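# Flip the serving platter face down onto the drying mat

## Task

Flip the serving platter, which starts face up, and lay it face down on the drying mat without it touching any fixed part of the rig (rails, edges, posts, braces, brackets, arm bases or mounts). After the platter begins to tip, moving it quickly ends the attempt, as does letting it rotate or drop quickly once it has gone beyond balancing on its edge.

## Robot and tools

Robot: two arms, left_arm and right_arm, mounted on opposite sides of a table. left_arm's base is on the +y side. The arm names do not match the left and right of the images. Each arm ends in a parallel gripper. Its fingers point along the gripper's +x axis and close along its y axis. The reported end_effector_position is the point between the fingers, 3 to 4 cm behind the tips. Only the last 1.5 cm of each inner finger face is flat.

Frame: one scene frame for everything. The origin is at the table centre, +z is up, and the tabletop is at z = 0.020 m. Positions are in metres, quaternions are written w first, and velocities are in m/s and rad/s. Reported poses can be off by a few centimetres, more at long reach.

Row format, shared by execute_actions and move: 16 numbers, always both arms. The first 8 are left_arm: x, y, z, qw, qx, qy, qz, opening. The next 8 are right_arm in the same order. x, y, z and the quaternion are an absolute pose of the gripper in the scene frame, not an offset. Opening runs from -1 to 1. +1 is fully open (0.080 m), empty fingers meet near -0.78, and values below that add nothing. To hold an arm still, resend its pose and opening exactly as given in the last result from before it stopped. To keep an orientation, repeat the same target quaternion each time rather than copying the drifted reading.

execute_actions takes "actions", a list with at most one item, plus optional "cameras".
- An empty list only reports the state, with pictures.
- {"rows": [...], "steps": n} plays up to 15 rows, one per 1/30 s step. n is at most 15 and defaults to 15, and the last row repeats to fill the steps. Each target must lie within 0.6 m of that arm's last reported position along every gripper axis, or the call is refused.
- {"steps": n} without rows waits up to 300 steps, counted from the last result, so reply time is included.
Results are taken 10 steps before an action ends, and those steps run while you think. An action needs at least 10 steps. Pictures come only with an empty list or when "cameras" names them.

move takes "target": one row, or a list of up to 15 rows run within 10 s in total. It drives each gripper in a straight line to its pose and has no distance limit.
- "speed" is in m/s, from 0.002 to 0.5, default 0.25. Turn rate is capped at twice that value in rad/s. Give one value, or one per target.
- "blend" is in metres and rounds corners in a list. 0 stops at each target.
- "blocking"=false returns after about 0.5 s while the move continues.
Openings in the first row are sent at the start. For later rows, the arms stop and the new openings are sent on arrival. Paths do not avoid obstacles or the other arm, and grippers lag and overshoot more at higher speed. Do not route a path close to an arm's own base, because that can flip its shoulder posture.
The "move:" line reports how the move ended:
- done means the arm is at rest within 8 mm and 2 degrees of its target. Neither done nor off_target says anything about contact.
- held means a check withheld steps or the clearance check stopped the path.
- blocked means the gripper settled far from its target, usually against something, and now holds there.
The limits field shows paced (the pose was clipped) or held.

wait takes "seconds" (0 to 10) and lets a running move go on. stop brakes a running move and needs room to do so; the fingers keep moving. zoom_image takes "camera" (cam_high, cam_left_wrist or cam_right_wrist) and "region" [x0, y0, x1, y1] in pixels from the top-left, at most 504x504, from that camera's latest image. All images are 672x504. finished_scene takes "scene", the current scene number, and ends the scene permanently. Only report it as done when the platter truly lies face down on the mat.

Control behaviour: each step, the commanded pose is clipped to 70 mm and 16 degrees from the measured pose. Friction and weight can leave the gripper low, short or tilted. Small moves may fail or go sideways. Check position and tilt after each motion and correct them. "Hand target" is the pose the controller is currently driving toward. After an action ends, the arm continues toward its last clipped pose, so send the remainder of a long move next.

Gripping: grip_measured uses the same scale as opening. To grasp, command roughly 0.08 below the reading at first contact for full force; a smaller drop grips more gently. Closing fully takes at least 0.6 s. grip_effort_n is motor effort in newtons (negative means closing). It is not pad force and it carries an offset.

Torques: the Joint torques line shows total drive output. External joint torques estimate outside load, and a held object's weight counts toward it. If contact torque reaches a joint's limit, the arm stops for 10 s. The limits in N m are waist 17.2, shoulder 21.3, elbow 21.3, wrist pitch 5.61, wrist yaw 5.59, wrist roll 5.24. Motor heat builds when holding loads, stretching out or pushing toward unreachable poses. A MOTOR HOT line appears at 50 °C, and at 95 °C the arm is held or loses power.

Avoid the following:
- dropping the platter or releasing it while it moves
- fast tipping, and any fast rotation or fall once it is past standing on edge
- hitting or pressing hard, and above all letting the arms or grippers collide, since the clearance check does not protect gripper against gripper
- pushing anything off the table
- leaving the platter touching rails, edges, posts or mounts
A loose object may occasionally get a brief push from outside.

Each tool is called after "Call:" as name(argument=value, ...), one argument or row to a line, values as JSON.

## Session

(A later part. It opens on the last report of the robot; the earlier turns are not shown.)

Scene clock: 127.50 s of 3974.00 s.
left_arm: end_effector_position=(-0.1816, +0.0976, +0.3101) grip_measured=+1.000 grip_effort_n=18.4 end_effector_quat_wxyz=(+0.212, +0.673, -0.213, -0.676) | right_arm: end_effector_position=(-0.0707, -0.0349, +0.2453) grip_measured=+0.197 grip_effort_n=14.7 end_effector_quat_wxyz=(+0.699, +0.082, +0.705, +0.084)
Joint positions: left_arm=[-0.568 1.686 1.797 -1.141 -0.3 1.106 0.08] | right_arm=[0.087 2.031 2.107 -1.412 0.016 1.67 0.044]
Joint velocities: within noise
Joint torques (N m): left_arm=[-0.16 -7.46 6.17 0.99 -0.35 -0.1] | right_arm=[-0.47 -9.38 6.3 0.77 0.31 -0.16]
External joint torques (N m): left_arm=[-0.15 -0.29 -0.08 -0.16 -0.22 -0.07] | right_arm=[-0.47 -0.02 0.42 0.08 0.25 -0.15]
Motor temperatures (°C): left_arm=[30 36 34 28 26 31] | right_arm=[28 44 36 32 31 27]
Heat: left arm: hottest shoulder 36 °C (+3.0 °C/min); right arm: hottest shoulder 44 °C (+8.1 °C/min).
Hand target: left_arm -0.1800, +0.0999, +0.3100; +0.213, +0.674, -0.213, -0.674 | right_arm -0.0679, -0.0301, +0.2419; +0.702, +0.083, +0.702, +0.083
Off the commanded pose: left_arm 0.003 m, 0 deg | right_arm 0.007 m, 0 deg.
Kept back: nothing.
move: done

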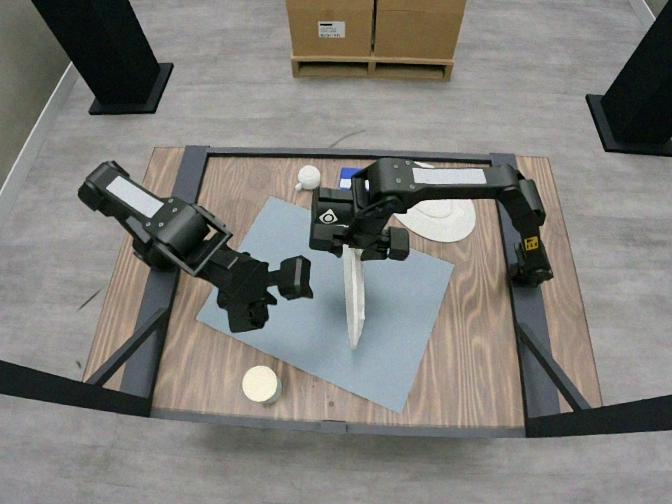

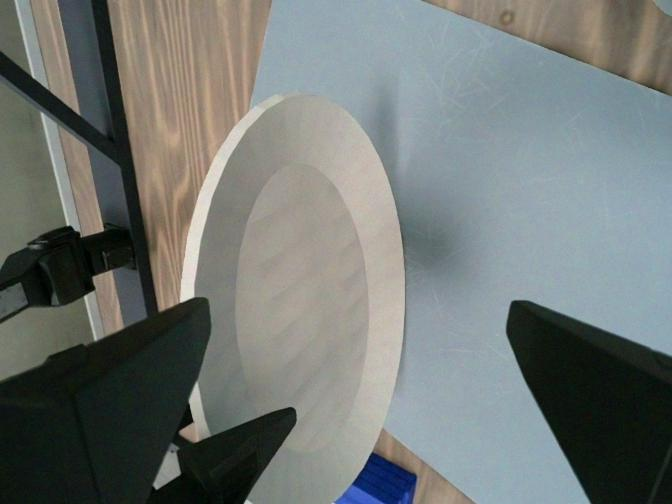

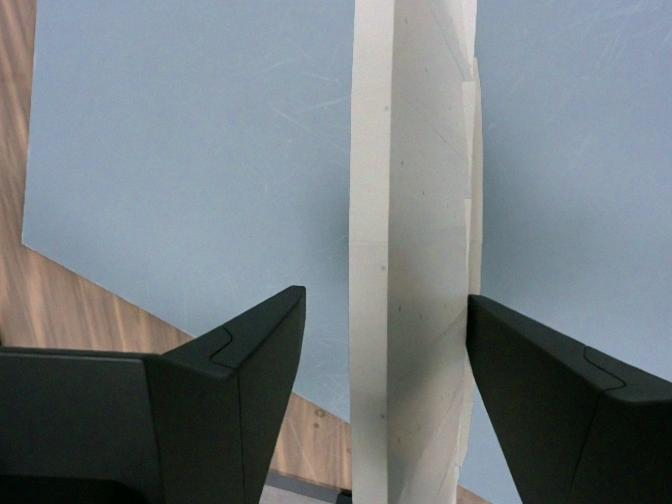

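Call:
move(
  target=[-0.18,0.10,0.31,0.2126,0.6744,-0.2126,-0.6744,1,-0.068,-0.022,0.24,0.7022,0.0831,0.7022,0.0831,0.0],
  speed=0.02,
  cameras=["cam_right_wrist"],
)

Call:
move(
  target=[-0.18,0.10,0.31,0.2126,0.6744,-0.2126,-0.6744,1,-0.068,-0.005,0.238,0.698,0.113,0.698,0.113,0.1],
  speed=0.02,
)

Scene clock: 128.63 s of 3974.00 s.
left_arm: end_effector_position=(-0.1816, +0.0976, +0.3101) grip_measured=+1.000 grip_effort_n=18.4 end_effector_quat_wxyz=(+0.212, +0.673, -0.213, -0.676) | right_arm: end_effector_position=(-0.0705, -0.0254, +0.2433) grip_measured=+0.004 grip_effort_n=-19.3 end_effector_quat_wxyz=(+0.699, +0.085, +0.705, +0.085)
Joint positions: left_arm=[-0.568 1.686 1.797 -1.141 -0.3 1.106 0.08] | right_arm=[0.085 2.071 2.157 -1.417 0.016 1.668 0.035]
Joint velocities: within noise
Joint torques (N m): left_arm=[-0.16 -7.47 6.18 0.99 -0.35 -0.1] | right_arm=[-0.47 -9.78 6.23 0.4 0.26 -0.17]
External joint torques (N m): left_arm=[-0.16 -0.22 -0.14 -0.17 -0.22 -0.07] | right_arm=[-0.46 -0.15 0.35 -0.3 0.2 -0.16]
Motor temperatures (°C): left_arm=[30 36 34 28 26 31] | right_arm=[28 44 36 32 31 27]
Heat: left arm: hottest shoulder 36 °C (+3.0 °C/min); right arm: hottest shoulder 44 °C (+7.0 °C/min).
Hand target: left_arm -0.1800, +0.0999, +0.3100; +0.213, +0.674, -0.213, -0.674 | right_arm -0.0680, -0.0221, +0.2399; +0.702, +0.083, +0.702, +0.083
Off the commanded pose: left_arm 0.003 m, 0 deg | right_arm 0.005 m, 1 deg.
Kept back: nothing.
move: done
Images, in order (width x height): cam_right_wrist 672x504.

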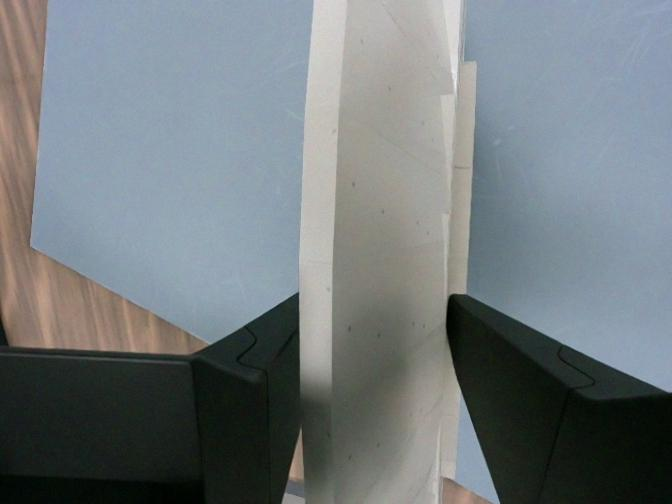

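Scene clock: 131.00 s of 3974.00 s.
left_arm: end_effector_position=(-0.1816, +0.0976, +0.3101) grip_measured=+1.000 grip_effort_n=18.4 end_effector_quat_wxyz=(+0.212, +0.673, -0.213, -0.676) | right_arm: end_effector_position=(-0.0707, -0.0064, +0.2430) grip_measured=+0.100 grip_effort_n=-1.6 end_effector_quat_wxyz=(+0.695, +0.113, +0.701, +0.115)
Joint positions: left_arm=[-0.568 1.686 1.797 -1.141 -0.3 1.106 0.08] | right_arm=[0.083 2.069 2.133 -1.311 0.022 1.663 0.04]
Joint velocities: within noise
Joint torques (N m): left_arm=[-0.16 -7.46 6.18 0.99 -0.35 -0.1] | right_arm=[-0.61 -11.76 3.45 1.53 0.37 -0.09]
External joint torques (N m): left_arm=[-0.24 -0.34 -0.07 -0.17 -0.21 -0.07] | right_arm=[-0.69 -1.99 -2.56 0.72 0.31 -0.08]
Motor temperatures (°C): left_arm=[29 37 34 28 26 31] | right_arm=[28 44 35 32 31 27]
Heat: left arm: hottest shoulder 37 °C (+4.0 °C/min); right arm: hottest shoulder 44 °C (+7.0 °C/min).
Hand target: left_arm -0.1800, +0.0999, +0.3100; +0.213, +0.674, -0.213, -0.674 | right_arm -0.0680, -0.0051, +0.2380; +0.698, +0.113, +0.698, +0.113
Off the commanded pose: left_arm 0.003 m, 0 deg | right_arm 0.006 m, 1 deg.
Kept back: nothing.
move: done

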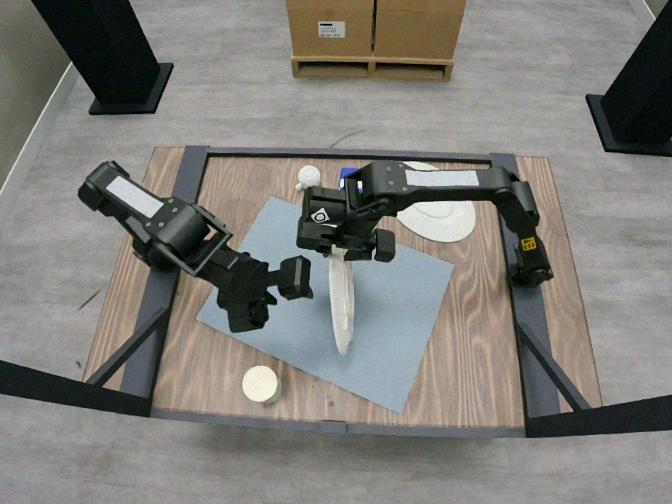

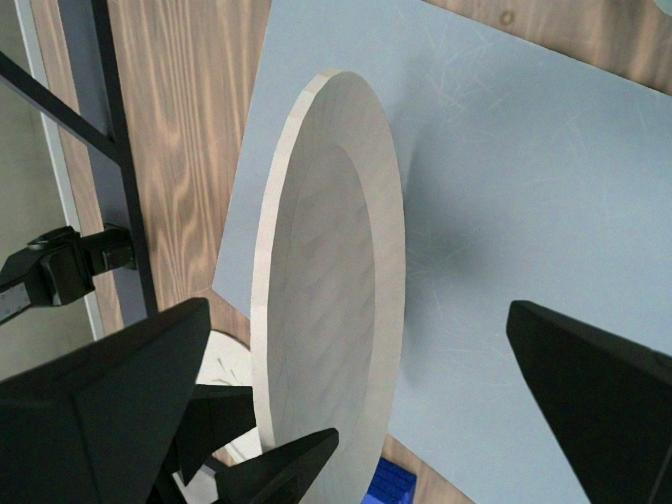

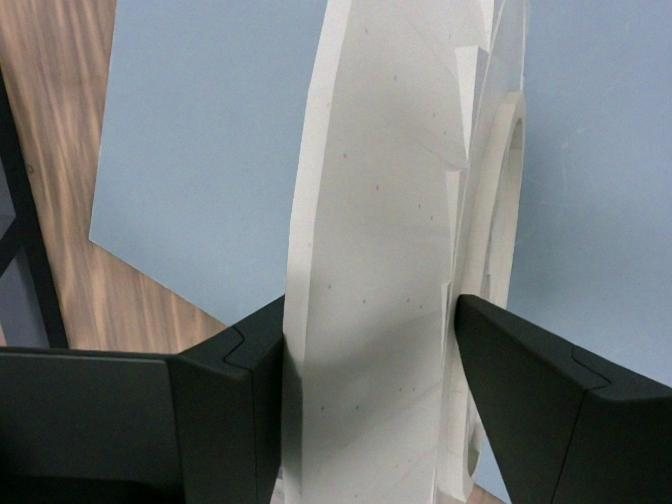

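Call:
move(
  target=[-0.18,0.10,0.31,0.2126,0.6744,-0.2126,-0.6744,1,-0.068,0.018,0.230,0.6876,0.1651,0.6876,0.1651,0.25],
  speed=0.02,
)

Scene clock: 135.30 s of 3974.00 s.
left_arm: end_effector_position=(-0.1816, +0.0976, +0.3101) grip_measured=+1.000 grip_effort_n=18.4 end_effector_quat_wxyz=(+0.212, +0.673, -0.213, -0.676) | right_arm: end_effector_position=(-0.0697, +0.0101, +0.2420) grip_measured=+0.260 grip_effort_n=-50.0 end_effector_quat_wxyz=(+0.685, +0.163, +0.691, +0.166)
Joint positions: left_arm=[-0.568 1.686 1.797 -1.141 -0.3 1.106 0.08] | right_arm=[0.082 1.99 1.961 -1.073 0.035 1.655 0.047]
Joint velocities: within noise
Joint torques (N m): left_arm=[-0.15 -7.46 6.19 0.99 -0.35 -0.1] | right_arm=[-0.2 -8.95 3.61 3.25 0.32 -0.02]
External joint torques (N m): left_arm=[-0.12 -0.31 -0.06 -0.17 -0.22 -0.07] | right_arm=[-0.19 0.69 -2.8 2.22 0.25 0]
Motor temperatures (°C): left_arm=[29 37 34 28 26 31] | right_arm=[28 44 35 32 31 27]
Heat: left arm: hottest shoulder 37 °C (+4.0 °C/min); right arm: hottest shoulder 44 °C (+7.1 °C/min).
Hand target: left_arm -0.1800, +0.0999, +0.3100; +0.213, +0.674, -0.213, -0.674 | right_arm -0.0680, +0.0175, +0.2300; +0.688, +0.165, +0.688, +0.165
Off the commanded pose: left_arm 0.003 m, 0 deg | right_arm 0.014 m, 1 deg.
Kept back: nothing.
move: off_target (right_arm)

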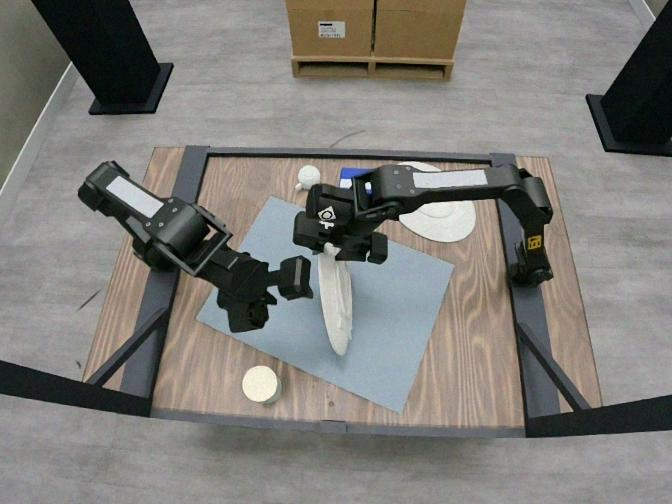

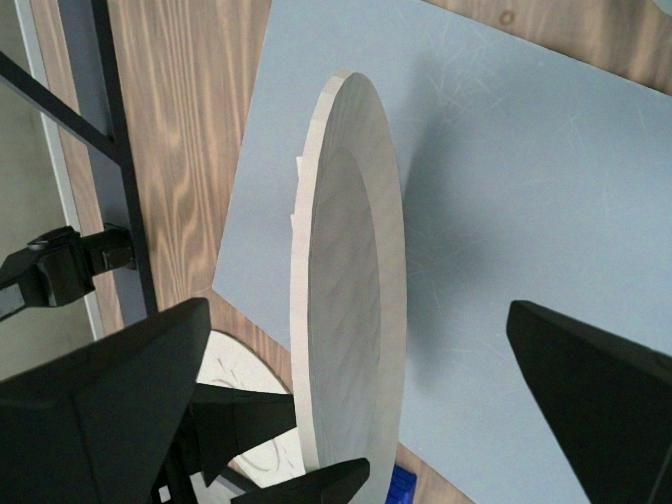

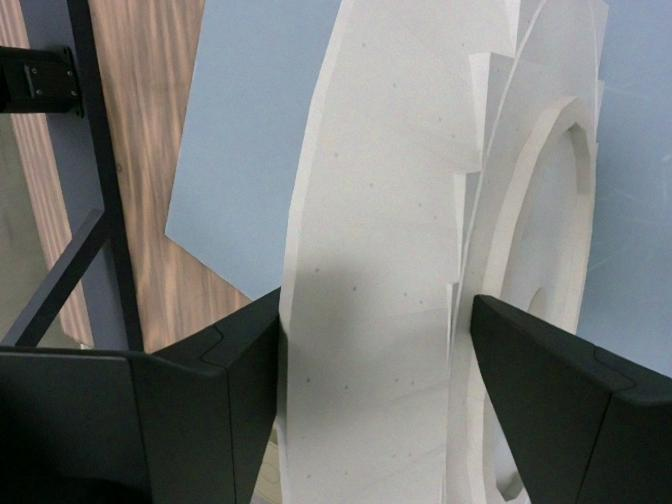

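Call:
move(
  target=[-0.155,0.06,0.265,0.153,0.690,-0.153,-0.690,0.7,-0.0697,0.0101,0.237,0.6876,0.1651,0.6876,0.1651,0.25],
  speed=0.1,
)

Scene clock: 137.20 s of 3974.00 s.
left_arm: end_effector_position=(-0.1538, +0.0621, +0.2682) grip_measured=+0.704 grip_effort_n=-18.8 end_effector_quat_wxyz=(+0.157, +0.690, -0.155, -0.689) | right_arm: end_effector_position=(-0.0695, +0.0076, +0.2437) grip_measured=+0.260 grip_effort_n=-50.5 end_effector_quat_wxyz=(+0.685, +0.164, +0.690, +0.167)
Joint positions: left_arm=[-0.421 1.842 1.878 -1.194 -0.171 1.201 0.067] | right_arm=[0.082 1.977 1.949 -1.071 0.037 1.655 0.047]
Joint velocities: within noise
Joint torques (N m): left_arm=[0.11 -5.99 8.34 0.72 0.11 0.04] | right_arm=[0.23 -10.58 3.76 2.1 0.37 0.16]
External joint torques (N m): left_arm=[0.14 2.33 2.13 -0.26 0.17 0.06] | right_arm=[0.28 -1.09 -2.63 1.06 0.3 0.18]
Motor temperatures (°C): left_arm=[29 37 34 28 26 31] | right_arm=[28 43 34 33 31 27]
Heat: left arm: hottest shoulder 37 °C (+4.1 °C/min); right arm: hottest shoulder 43 °C (+7.1 °C/min).
Hand target: left_arm -0.1550, +0.0600, +0.2651; +0.153, +0.690, -0.153, -0.690 | right_arm -0.0697, +0.0100, +0.2369; +0.688, +0.165, +0.688, +0.165
Off the commanded pose: left_arm 0.004 m, 1 deg | right_arm 0.007 m, 0 deg.
Kept back: nothing.
move: done

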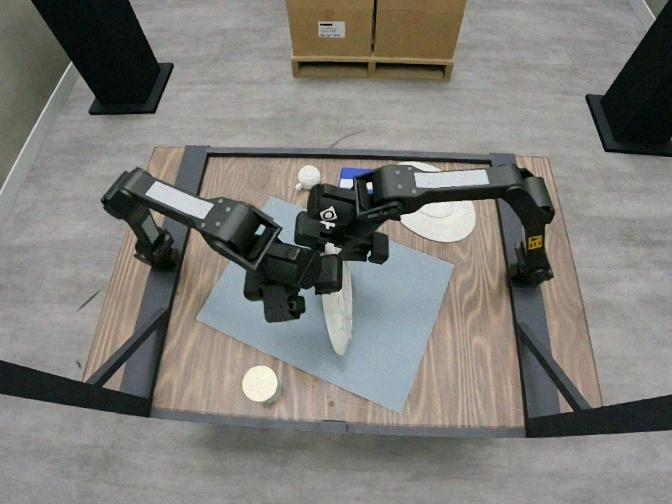

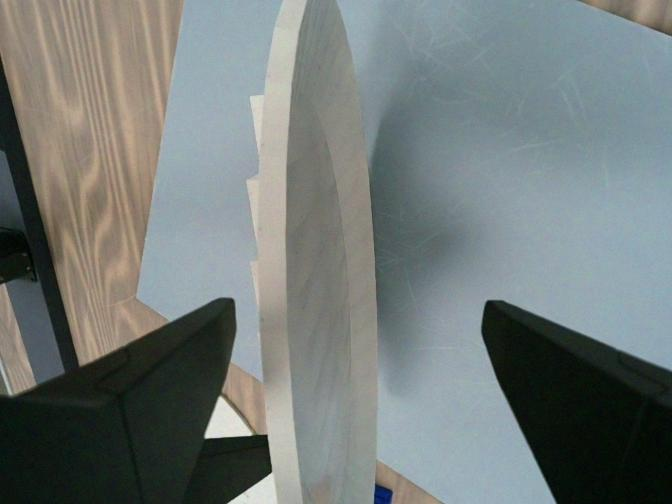

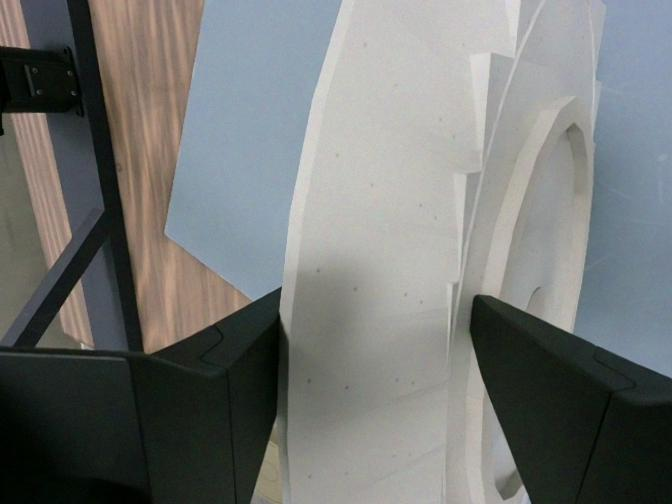

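Call:
move(
  target=[
    [-0.155,0.035,0.24,0.153,0.690,-0.153,-0.690,0.7,-0.0697,0.0101,0.237,0.6876,0.1651,0.6876,0.1651,0.25],
    [-0.155,0.02,0.21,0.153,0.690,-0.153,-0.690,0.7,-0.0697,0.0101,0.237,0.6876,0.1651,0.6876,0.1651,0.25],
  ],
  speed=0.07,
)

Scene clock: 138.87 s of 3974.00 s.
left_arm: end_effector_position=(-0.1553, +0.0201, +0.2193) grip_measured=+0.704 grip_effort_n=-18.8 end_effector_quat_wxyz=(+0.162, +0.687, -0.159, -0.690) | right_arm: end_effector_position=(-0.0695, +0.0076, +0.2439) grip_measured=+0.260 grip_effort_n=-50.5 end_effector_quat_wxyz=(+0.685, +0.164, +0.690, +0.167)
Joint positions: left_arm=[-0.384 1.956 1.829 -1.011 -0.155 1.237 0.067] | right_arm=[0.082 1.977 1.949 -1.071 0.037 1.655 0.047]
Joint velocities: within noise
Joint torques (N m): left_arm=[0.15 -6.84 6.49 0.99 0.13 0.05] | right_arm=[0.17 -10.66 3.8 2.08 0.41 0.11]
External joint torques (N m): left_arm=[0.16 2.36 0.18 0.01 0.17 0.07] | right_arm=[0.15 -1.18 -2.59 1.04 0.34 0.14]
Motor temperatures (°C): left_arm=[29 37 33 28 26 31] | right_arm=[28 43 34 33 31 27]
Heat: left arm: hottest shoulder 37 °C (+4.0 °C/min); right arm: hottest shoulder 43 °C (+6.0 °C/min).
Hand target: left_arm -0.1550, +0.0201, +0.2100; +0.153, +0.690, -0.153, -0.690 | right_arm -0.0697, +0.0099, +0.2371; +0.688, +0.165, +0.688, +0.165
Off the commanded pose: left_arm 0.009 m, 1 deg | right_arm 0.007 m, 0 deg.
Kept back: nothing.
move: off_target (left_arm)

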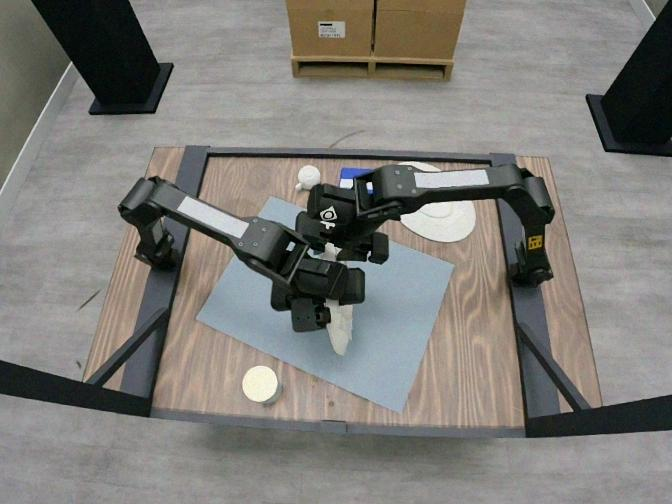

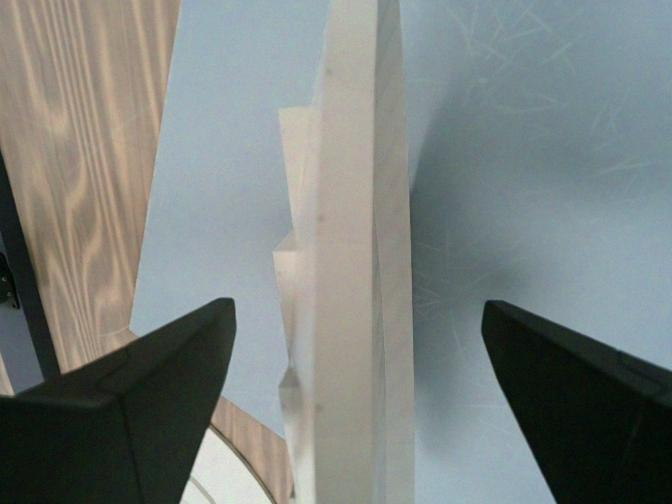

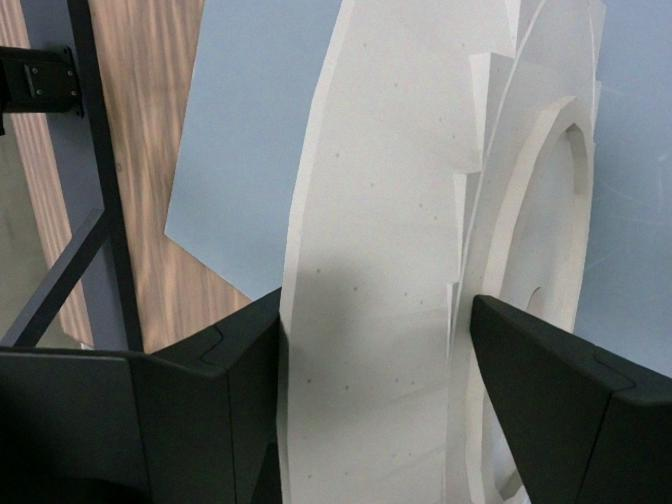

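Call:
move(
  target=[
    [-0.155,0.012,0.178,0.153,0.690,-0.153,-0.690,0.7,-0.0697,0.0101,0.237,0.6876,0.1651,0.6876,0.1651,0.25],
  ],
  speed=0.05,
)

Scene clock: 140.20 s of 3974.00 s.
left_arm: end_effector_position=(-0.1624, +0.0105, +0.2055) grip_measured=+0.704 grip_effort_n=-18.8 end_effector_quat_wxyz=(+0.172, +0.676, -0.177, -0.694) | right_arm: end_effector_position=(-0.0710, +0.0070, +0.2442) grip_measured=+0.260 grip_effort_n=-50.5 end_effector_quat_wxyz=(+0.686, +0.162, +0.689, +0.169)
Joint positions: left_arm=[-0.388 1.959 1.762 -0.894 -0.148 1.244 0.067] | right_arm=[0.087 1.975 1.947 -1.07 0.041 1.653 0.047]
Joint velocities: within noise
Joint torques (N m): left_arm=[1 -4.84 3.89 0.95 -0.02 0.02] | right_arm=[-0.18 -10.46 4.11 2.11 0.25 0.22]
External joint torques (N m): left_arm=[1.02 4.73 -2.74 -0.17 0.02 0.05] | right_arm=[-0.07 -0.99 -2.31 1.06 0.17 0.24]
Motor temperatures (°C): left_arm=[29 37 33 28 26 31] | right_arm=[28 43 34 33 31 27]
Heat: left arm: hottest shoulder 37 °C (+4.1 °C/min); right arm: hottest shoulder 43 °C (+5.1 °C/min).
Hand target: left_arm -0.1549, +0.0129, +0.1788; +0.153, +0.690, -0.153, -0.690 | right_arm -0.0697, +0.0100, +0.2371; +0.688, +0.165, +0.688, +0.165
Off the commanded pose: left_arm 0.029 m, 4 deg | right_arm 0.008 m, 1 deg.
Kept back: nothing.
move: off_target (left_arm)

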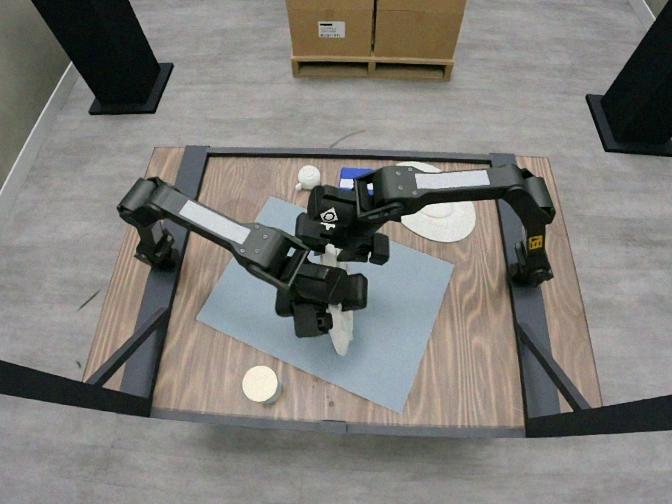

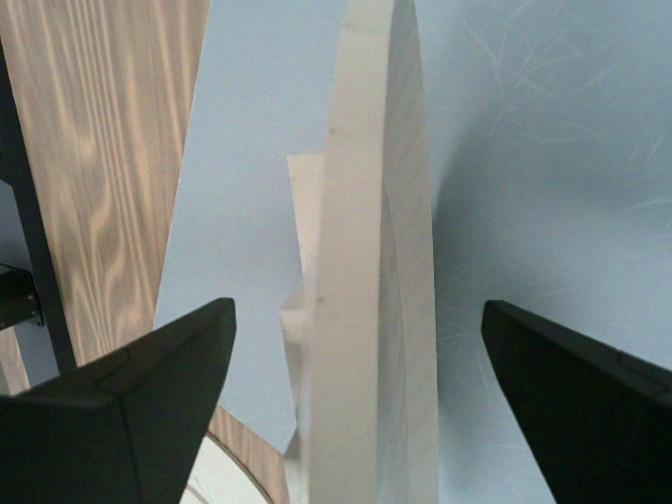

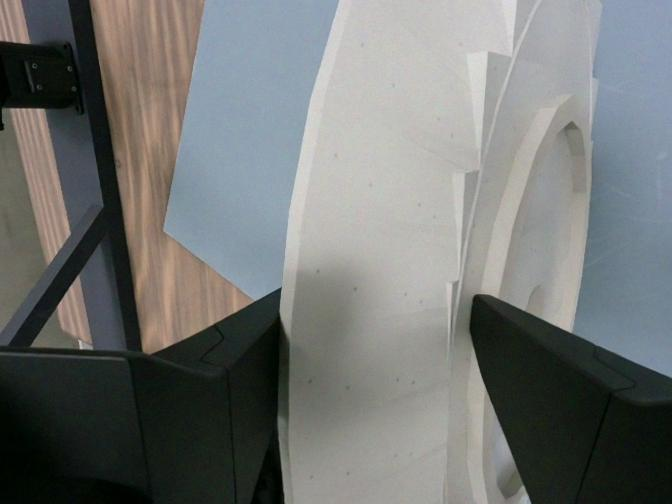

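Call:
move(
  target=[
    [-0.163,0.012,0.205,0.153,0.690,-0.153,-0.690,0.7,-0.0697,0.0101,0.237,0.6876,0.1651,0.6876,0.1651,0.25],
    [-0.163,0.012,0.205,0.153,0.690,-0.153,-0.690,-0.3,-0.0697,0.0101,0.237,0.6876,0.1651,0.6876,0.1651,0.25],
  ],
  speed=0.05,
)

Scene clock: 142.13 s of 3974.00 s.
left_arm: end_effector_position=(-0.1629, +0.0119, +0.2125) grip_measured=-0.295 grip_effort_n=-21.6 end_effector_quat_wxyz=(+0.160, +0.685, -0.160, -0.692) | right_arm: end_effector_position=(-0.0707, +0.0072, +0.2443) grip_measured=+0.260 grip_effort_n=-50.5 end_effector_quat_wxyz=(+0.685, +0.166, +0.689, +0.167)
Joint positions: left_arm=[-0.392 1.997 1.86 -1.002 -0.153 1.231 0.022] | right_arm=[0.086 1.975 1.947 -1.07 0.041 1.661 0.047]
Joint velocities: within noise
Joint torques (N m): left_arm=[-0.13 -6.85 7.74 0.32 -0.16 -0.09] | right_arm=[-0.11 -10.3 4.04 2.05 0.23 -0.09]
External joint torques (N m): left_arm=[-0.12 2.78 1.31 -0.69 -0.12 -0.07] | right_arm=[-0.03 -0.75 -2.42 0.99 0.15 -0.07]
Motor temperatures (°C): left_arm=[29 37 33 28 26 31] | right_arm=[28 43 34 33 31 27]
Heat: left arm: hottest shoulder 37 °C (+4.1 °C/min); right arm: hottest shoulder 43 °C (+5.1 °C/min).
Hand target: left_arm -0.1629, +0.0121, +0.2051; +0.153, +0.690, -0.153, -0.690 | right_arm -0.0698, +0.0099, +0.2370; +0.688, +0.165, +0.688, +0.165
Off the commanded pose: left_arm 0.007 m, 1 deg | right_arm 0.008 m, 0 deg.
Kept back: nothing.
move: done

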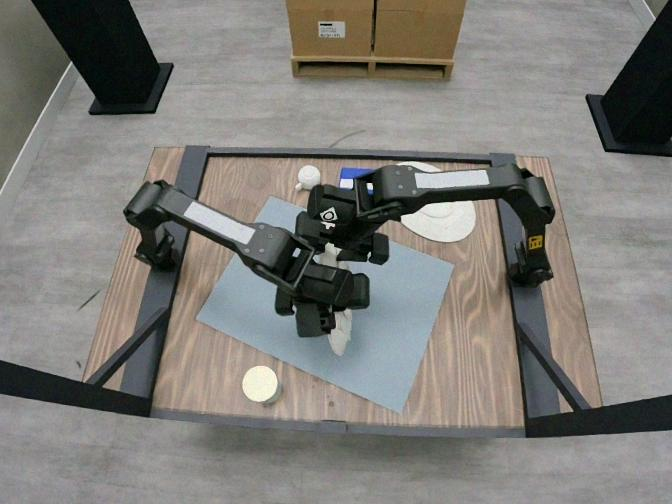

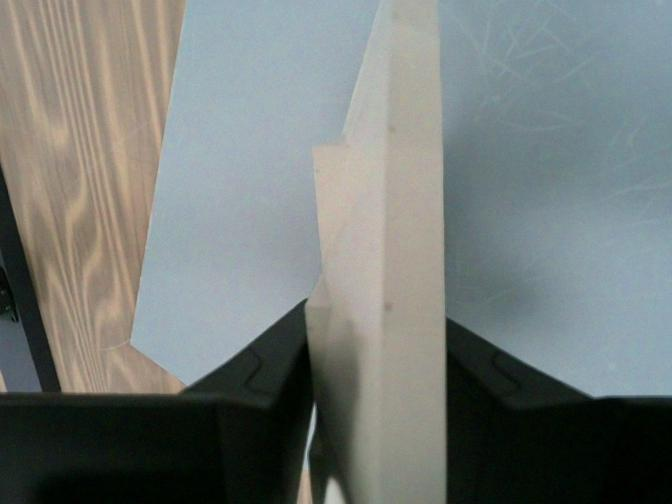

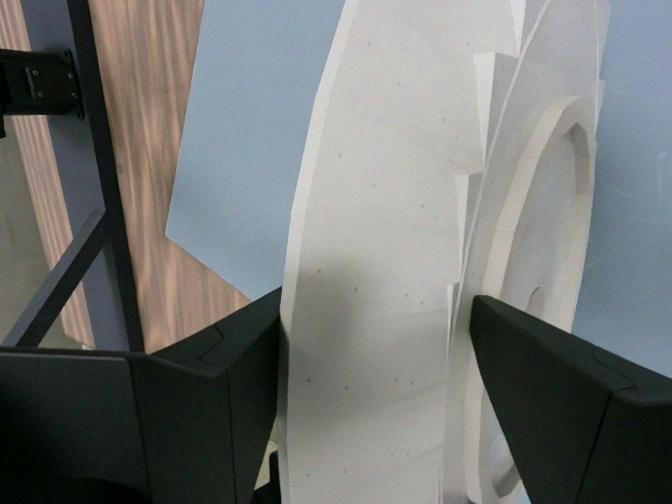

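Deeply caged. Clamp, then release right.

Call:
move(
  target=[
    [-0.163,0.012,0.208,0.153,0.690,-0.153,-0.690,-1,-0.0697,0.0085,0.24,0.6876,0.1651,0.6876,0.1651,0.25],
  ],
  speed=0.05,
  cameras=["cam_left_wrist"],
)

Call:
move(
  target=[
    [-0.163,0.012,0.208,0.153,0.690,-0.153,-0.690,-1,-0.0697,0.0085,0.24,0.6876,0.1651,0.6876,0.1651,0.8],
  ],
  speed=0.05,
)

Scene clock: 143.27 s of 3974.00 s.
left_arm: end_effector_position=(-0.1635, +0.0102, +0.2148) grip_measured=-0.540 grip_effort_n=-83.5 end_effector_quat_wxyz=(+0.161, +0.685, -0.162, -0.692) | right_arm: end_effector_position=(-0.0701, +0.0072, +0.2443) grip_measured=+0.260 grip_effort_n=-50.5 end_effector_quat_wxyz=(+0.685, +0.168, +0.689, +0.165)
Joint positions: left_arm=[-0.392 2.002 1.875 -1.007 -0.153 1.232 0.011] | right_arm=[0.085 1.975 1.947 -1.07 0.041 1.666 0.047]
Joint velocities: within noise
Joint torques (N m): left_arm=[-0.13 -7.27 7.78 -0.22 -0.16 -0.11] | right_arm=[-0.08 -10.83 4.33 1.37 0.22 -0.19]
External joint torques (N m): left_arm=[-0.19 2.34 1.37 -1.24 -0.11 -0.09] | right_arm=[-0.08 -1.29 -2.1 0.33 0.15 -0.17]
Motor temperatures (°C): left_arm=[29 37 33 28 26 31] | right_arm=[28 43 34 33 31 27]
Heat: left arm: hottest shoulder 37 °C (+4.0 °C/min); right arm: hottest shoulder 43 °C (+5.1 °C/min).
Hand target: left_arm -0.1630, +0.0121, +0.2081; +0.153, +0.690, -0.153, -0.690 | right_arm -0.0698, +0.0085, +0.2400; +0.688, +0.165, +0.688, +0.165
Off the commanded pose: left_arm 0.007 m, 2 deg | right_arm 0.004 m, 0 deg.
Kept back: nothing.
move: done
Images, in order (width x height): cam_left_wrist 672x504.

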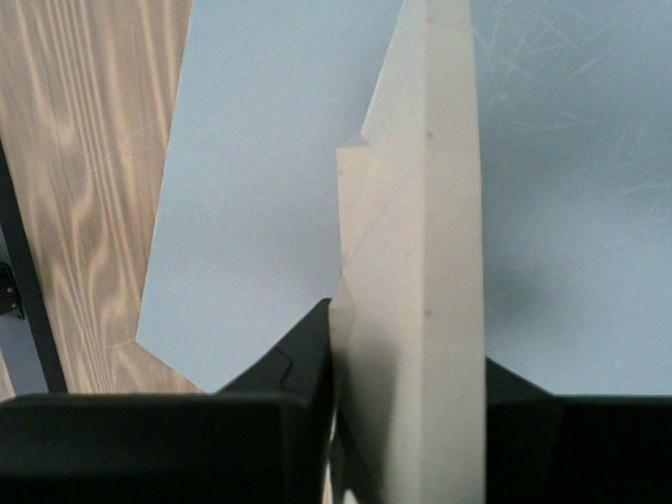

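Scene clock: 143.97 s of 3974.00 s.
left_arm: end_effector_position=(-0.1639, +0.0137, +0.2133) grip_measured=-0.546 grip_effort_n=-83.5 end_effector_quat_wxyz=(+0.155, +0.687, -0.157, -0.692) | right_arm: end_effector_position=(-0.0704, +0.0094, +0.2454) grip_measured=+0.796 grip_effort_n=16.0 end_effector_quat_wxyz=(+0.684, +0.171, +0.688, +0.169)
Joint positions: left_arm=[-0.395 2.002 1.875 -1.023 -0.151 1.23 0.01] | right_arm=[0.085 1.975 1.947 -1.058 0.042 1.664 0.071]
Joint velocities: within noise
Joint torques (N m): left_arm=[0.14 -7.22 7.66 0.93 -0.2 -0.04] | right_arm=[0.18 -10.96 4.59 0.69 0.22 -0.08]
External joint torques (N m): left_arm=[0.14 2.4 1.25 -0.08 -0.16 -0.02] | right_arm=[0.18 -1.44 -1.85 -0.37 0.15 -0.06]
Motor temperatures (°C): left_arm=[29 37 33 28 26 31] | right_arm=[28 44 34 33 31 27]
Heat: left arm: hottest shoulder 37 °C (+4.0 °C/min); right arm: hottest shoulder 44 °C (+6.0 °C/min).
Hand target: left_arm -0.1630, +0.0121, +0.2080; +0.153, +0.690, -0.153, -0.690 | right_arm -0.0697, +0.0085, +0.2401; +0.688, +0.165, +0.688, +0.165
Off the commanded pose: left_arm 0.006 m, 1 deg | right_arm 0.006 m, 1 deg.
Kept back: nothing.
move: done

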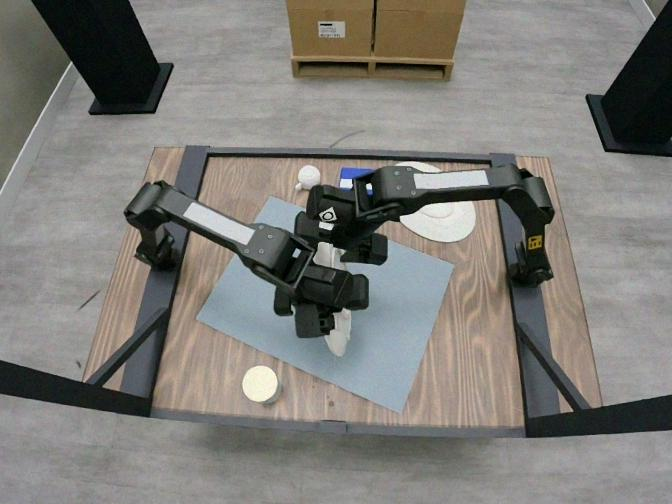

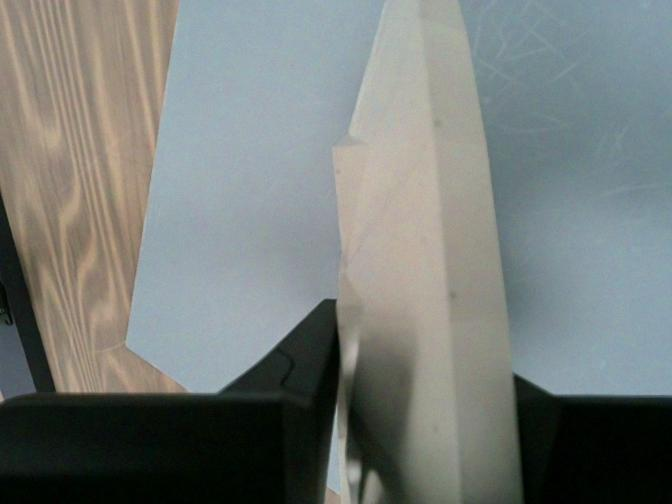

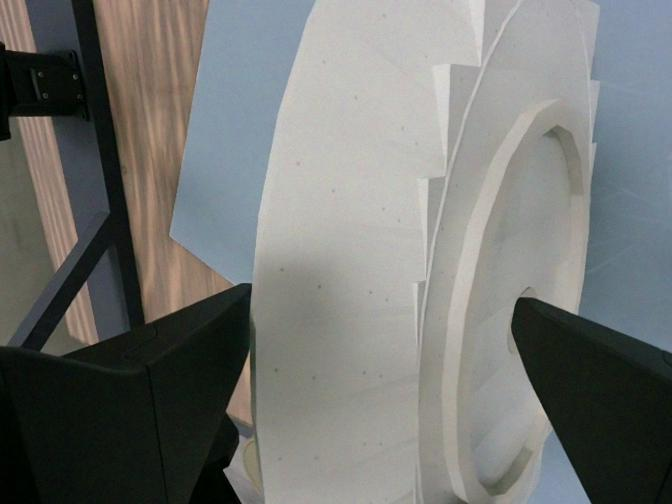

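Call:
move(
  target=[
    [-0.163,0.012,0.208,0.153,0.690,-0.153,-0.690,-1,-0.0697,-0.024,0.315,0.684,0.17,0.688,0.17,0.8],
    [-0.163,0.012,0.208,0.153,0.690,-0.153,-0.690,-1,0.0,-0.18,0.32,0.6876,0.1651,0.6876,0.1651,0],
  ],
  speed=0.1,
)

Scene clock: 148.03 s of 3974.00 s.
left_arm: end_effector_position=(-0.1639, +0.0139, +0.2132) grip_measured=-0.546 grip_effort_n=-83.5 end_effector_quat_wxyz=(+0.155, +0.687, -0.157, -0.692) | right_arm: end_effector_position=(+0.0002, -0.1777, +0.3230) grip_measured=+0.004 grip_effort_n=-18.8 end_effector_quat_wxyz=(+0.689, +0.169, +0.685, +0.168)
Joint positions: left_arm=[-0.395 2.002 1.875 -1.024 -0.153 1.228 0.01] | right_arm=[-0.148 1.344 1.585 -1.334 -0.056 1.454 0.035]
Joint velocities: within noise
Joint torques (N m): left_arm=[0.15 -7.23 7.67 0.97 -0.17 0] | right_arm=[-0.28 -5.63 3.7 0.69 -0.07 -0.17]
External joint torques (N m): left_arm=[0.17 2.37 1.3 -0.01 -0.12 0.02] | right_arm=[-0.28 -1.54 -2.17 -0.37 -0.09 -0.14]
Motor temperatures (°C): left_arm=[29 37 34 28 26 31] | right_arm=[28 43 33 33 31 27]
Heat: left arm: hottest shoulder 37 °C (+4.1 °C/min); right arm: hottest shoulder 43 °C (+0.0 °C/min).
Hand target: left_arm -0.1630, +0.0121, +0.2080; +0.153, +0.690, -0.153, -0.690 | right_arm +0.0000, -0.1800, +0.3201; +0.688, +0.165, +0.687, +0.165
Off the commanded pose: left_arm 0.006 m, 1 deg | right_arm 0.004 m, 1 deg.
Kept back: nothing.
move: done

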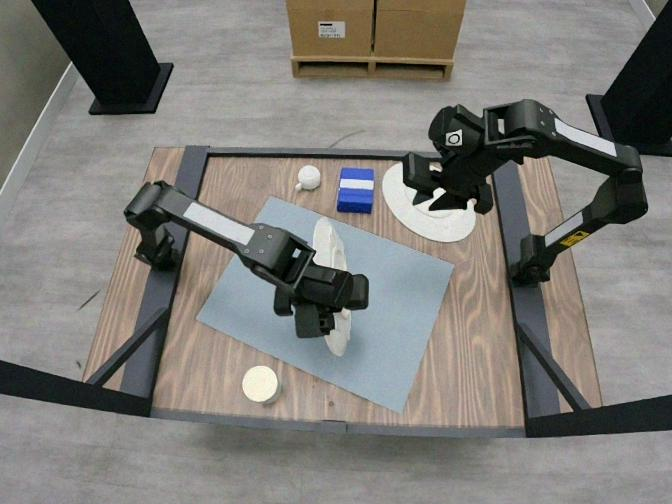

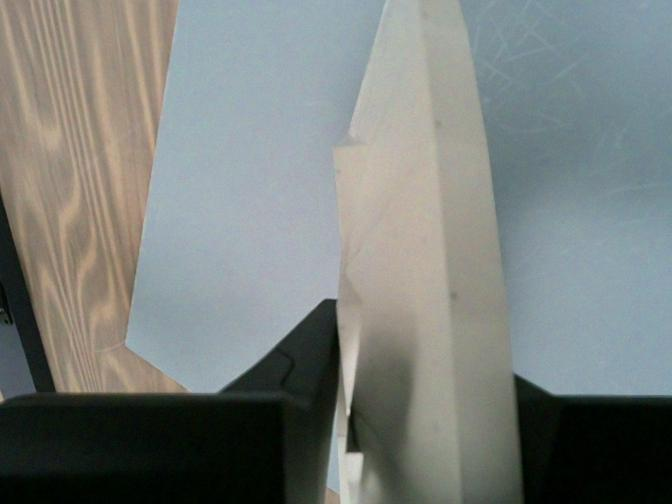

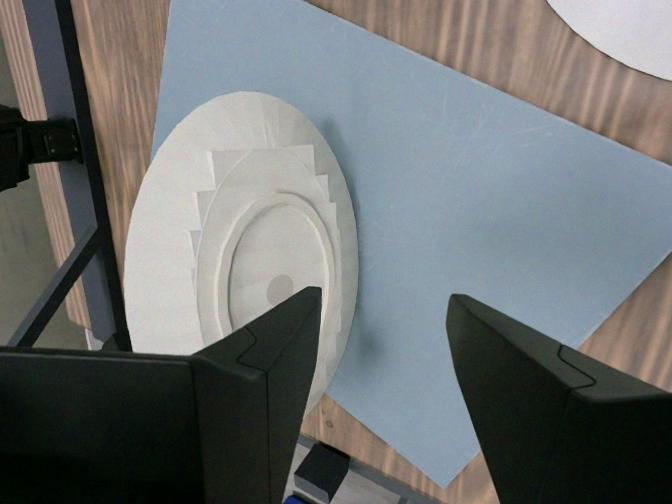

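Call:
move(
  target=[
    [-0.163,0.045,0.205,0.2113,0.6748,-0.2113,-0.6748,-1,0.0,-0.18,0.32,0.6876,0.1651,0.6876,0.1651,0],
    [-0.163,0.072,0.192,0.2588,0.658,-0.2588,-0.658,-1,0.0,-0.18,0.32,0.6876,0.1651,0.6876,0.1651,0],
  ],
  speed=0.05,
  blend=0.01,
)

Scene clock: 152.07 s of 3974.00 s.
left_arm: end_effector_position=(-0.1645, +0.0676, +0.1933) grip_measured=-0.546 grip_effort_n=-83.5 end_effector_quat_wxyz=(+0.261, +0.656, -0.261, -0.659) end_effector_velocity=(+0.001, +0.003, -0.002) end_effector_angular_velocity=(+0.000, -0.001, +0.008) | right_arm: end_effector_position=(+0.0002, -0.1777, +0.3230) grip_measured=+0.004 grip_effort_n=-18.8 end_effector_quat_wxyz=(+0.689, +0.169, +0.685, +0.168)
Joint positions: left_arm=[-0.503 1.627 1.182 -0.43 -0.322 1.204 0.01] | right_arm=[-0.148 1.344 1.585 -1.334 -0.056 1.454 0.035]
Joint velocities: left_arm=[-0.002 -0.007 -0.017 0.007 -0.007 -0.007 0] | right_arm=[within noise]
Joint torques (N m): left_arm=[-0.28 -7.62 6.3 0.79 -0.26 -0.13] | right_arm=[-0.27 -5.72 3.7 0.71 -0.13 -0.2]
External joint torques (N m): left_arm=[-0.25 -0.49 -0.42 -0.57 -0.14 -0.09] | right_arm=[-0.28 -1.56 -2.21 -0.36 -0.14 -0.18]
Motor temperatures (°C): left_arm=[29 38 33 28 26 31] | right_arm=[28 42 33 33 31 27]
Heat: left arm: hottest shoulder 38 °C (+5.1 °C/min); right arm: hottest shoulder 42 °C (-5.1 °C/min).
Hand target: left_arm -0.1630, +0.0719, +0.1920; +0.259, +0.658, -0.259, -0.658 | right_arm +0.0000, -0.1800, +0.3201; +0.688, +0.165, +0.687, +0.165
Off the commanded pose: left_arm 0.005 m, 0 deg | right_arm 0.004 m, 1 deg.
Kept back: nothing.
move: done

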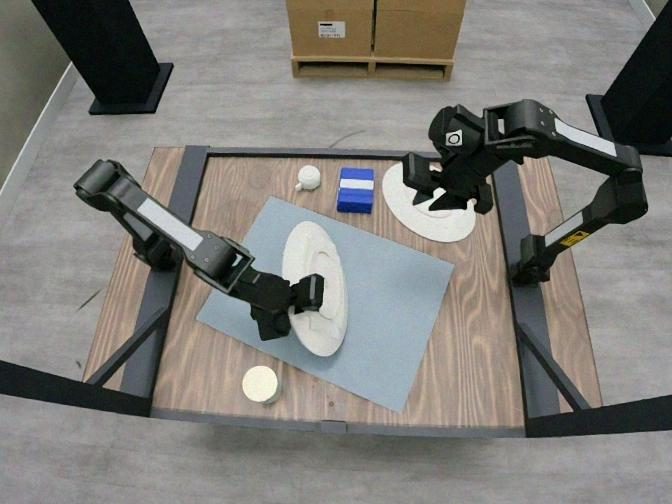

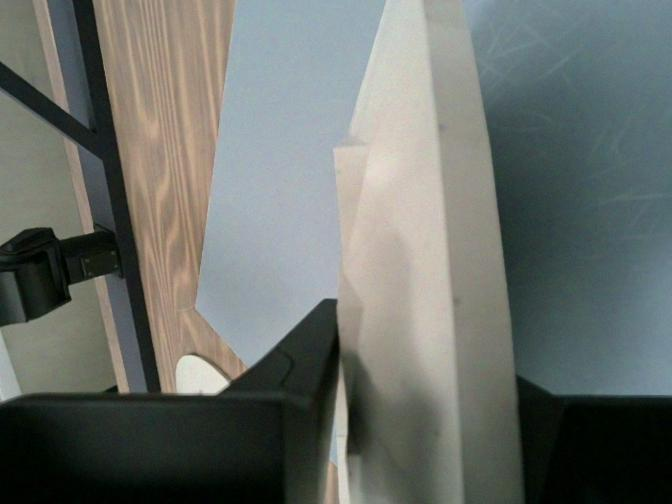

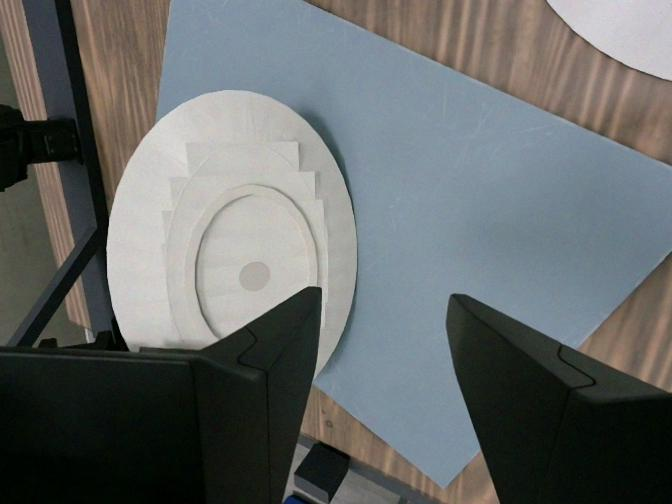

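Call:
move(
  target=[
    [-0.163,0.104,0.160,0.321,0.630,-0.321,-0.630,-1,0.0,-0.18,0.32,0.6876,0.1651,0.6876,0.1651,0],
    [-0.163,0.122,0.128,0.3536,0.6124,-0.3536,-0.6124,-1,0.0,-0.18,0.32,0.6876,0.1651,0.6876,0.1651,0],
  ],
  speed=0.05,
  blend=0.01,
)

Scene clock: 155.70 s of 3974.00 s.
left_arm: end_effector_position=(-0.1670, +0.1163, +0.1493) grip_measured=-0.546 grip_effort_n=-83.5 end_effector_quat_wxyz=(+0.375, +0.596, -0.366, -0.608) | right_arm: end_effector_position=(+0.0001, -0.1777, +0.3229) grip_measured=+0.004 grip_effort_n=-18.8 end_effector_quat_wxyz=(+0.688, +0.169, +0.685, +0.168)
Joint positions: left_arm=[-0.654 1.496 0.604 0.334 -0.552 1.232 0.01] | right_arm=[-0.148 1.344 1.585 -1.334 -0.056 1.454 0.035]
Joint velocities: within noise
Joint torques (N m): left_arm=[0.33 -2.23 4.09 0.5 0.43 -0.41] | right_arm=[-0.38 -5.83 3.65 0.69 -0.15 -0.14]
External joint torques (N m): left_arm=[0.34 3.2 -1.91 -1.09 0.59 -0.36] | right_arm=[-0.39 -1.68 -2.23 -0.36 -0.16 -0.11]
Motor temperatures (°C): left_arm=[29 38 33 28 26 31] | right_arm=[28 40 32 32 31 27]
Heat: left arm: hottest shoulder 38 °C (+5.0 °C/min); right arm: hottest shoulder 40 °C (-9.0 °C/min).
Hand target: left_arm -0.1627, +0.1227, +0.1286; +0.354, +0.613, -0.353, -0.612 | right_arm +0.0000, -0.1800, +0.3200; +0.687, +0.165, +0.688, +0.165
Off the commanded pose: left_arm 0.022 m, 3 deg | right_arm 0.004 m, 1 deg.
Kept back: nothing.
move: off_target (left_arm)

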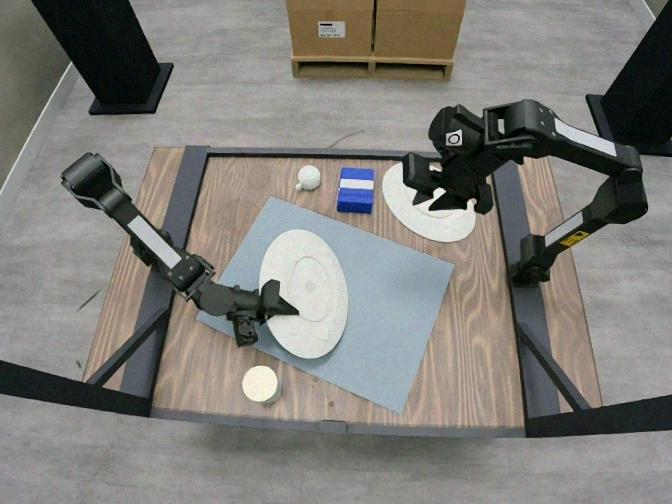

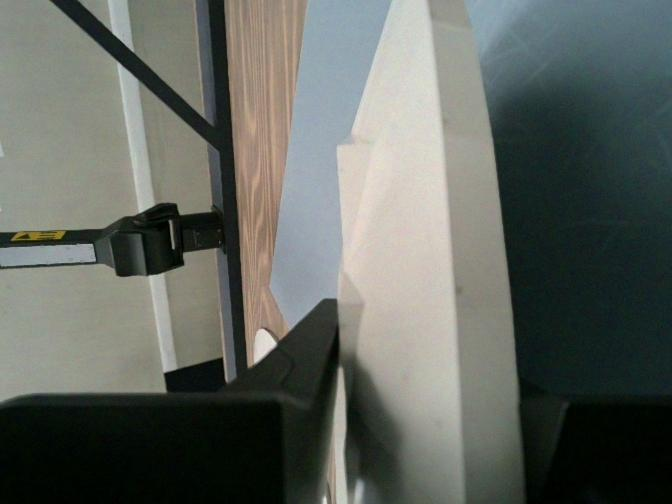

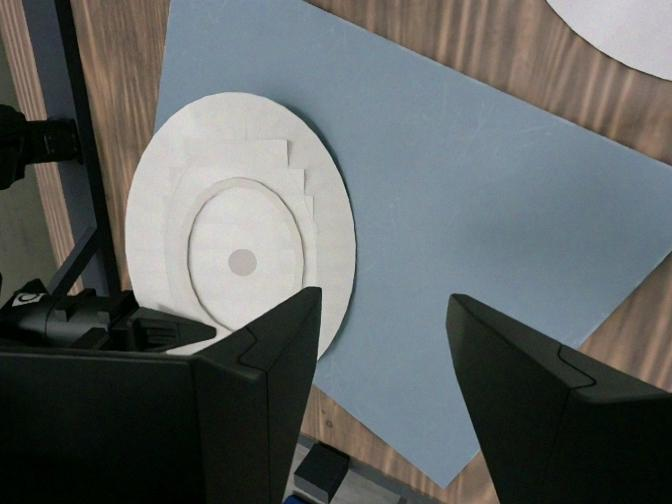

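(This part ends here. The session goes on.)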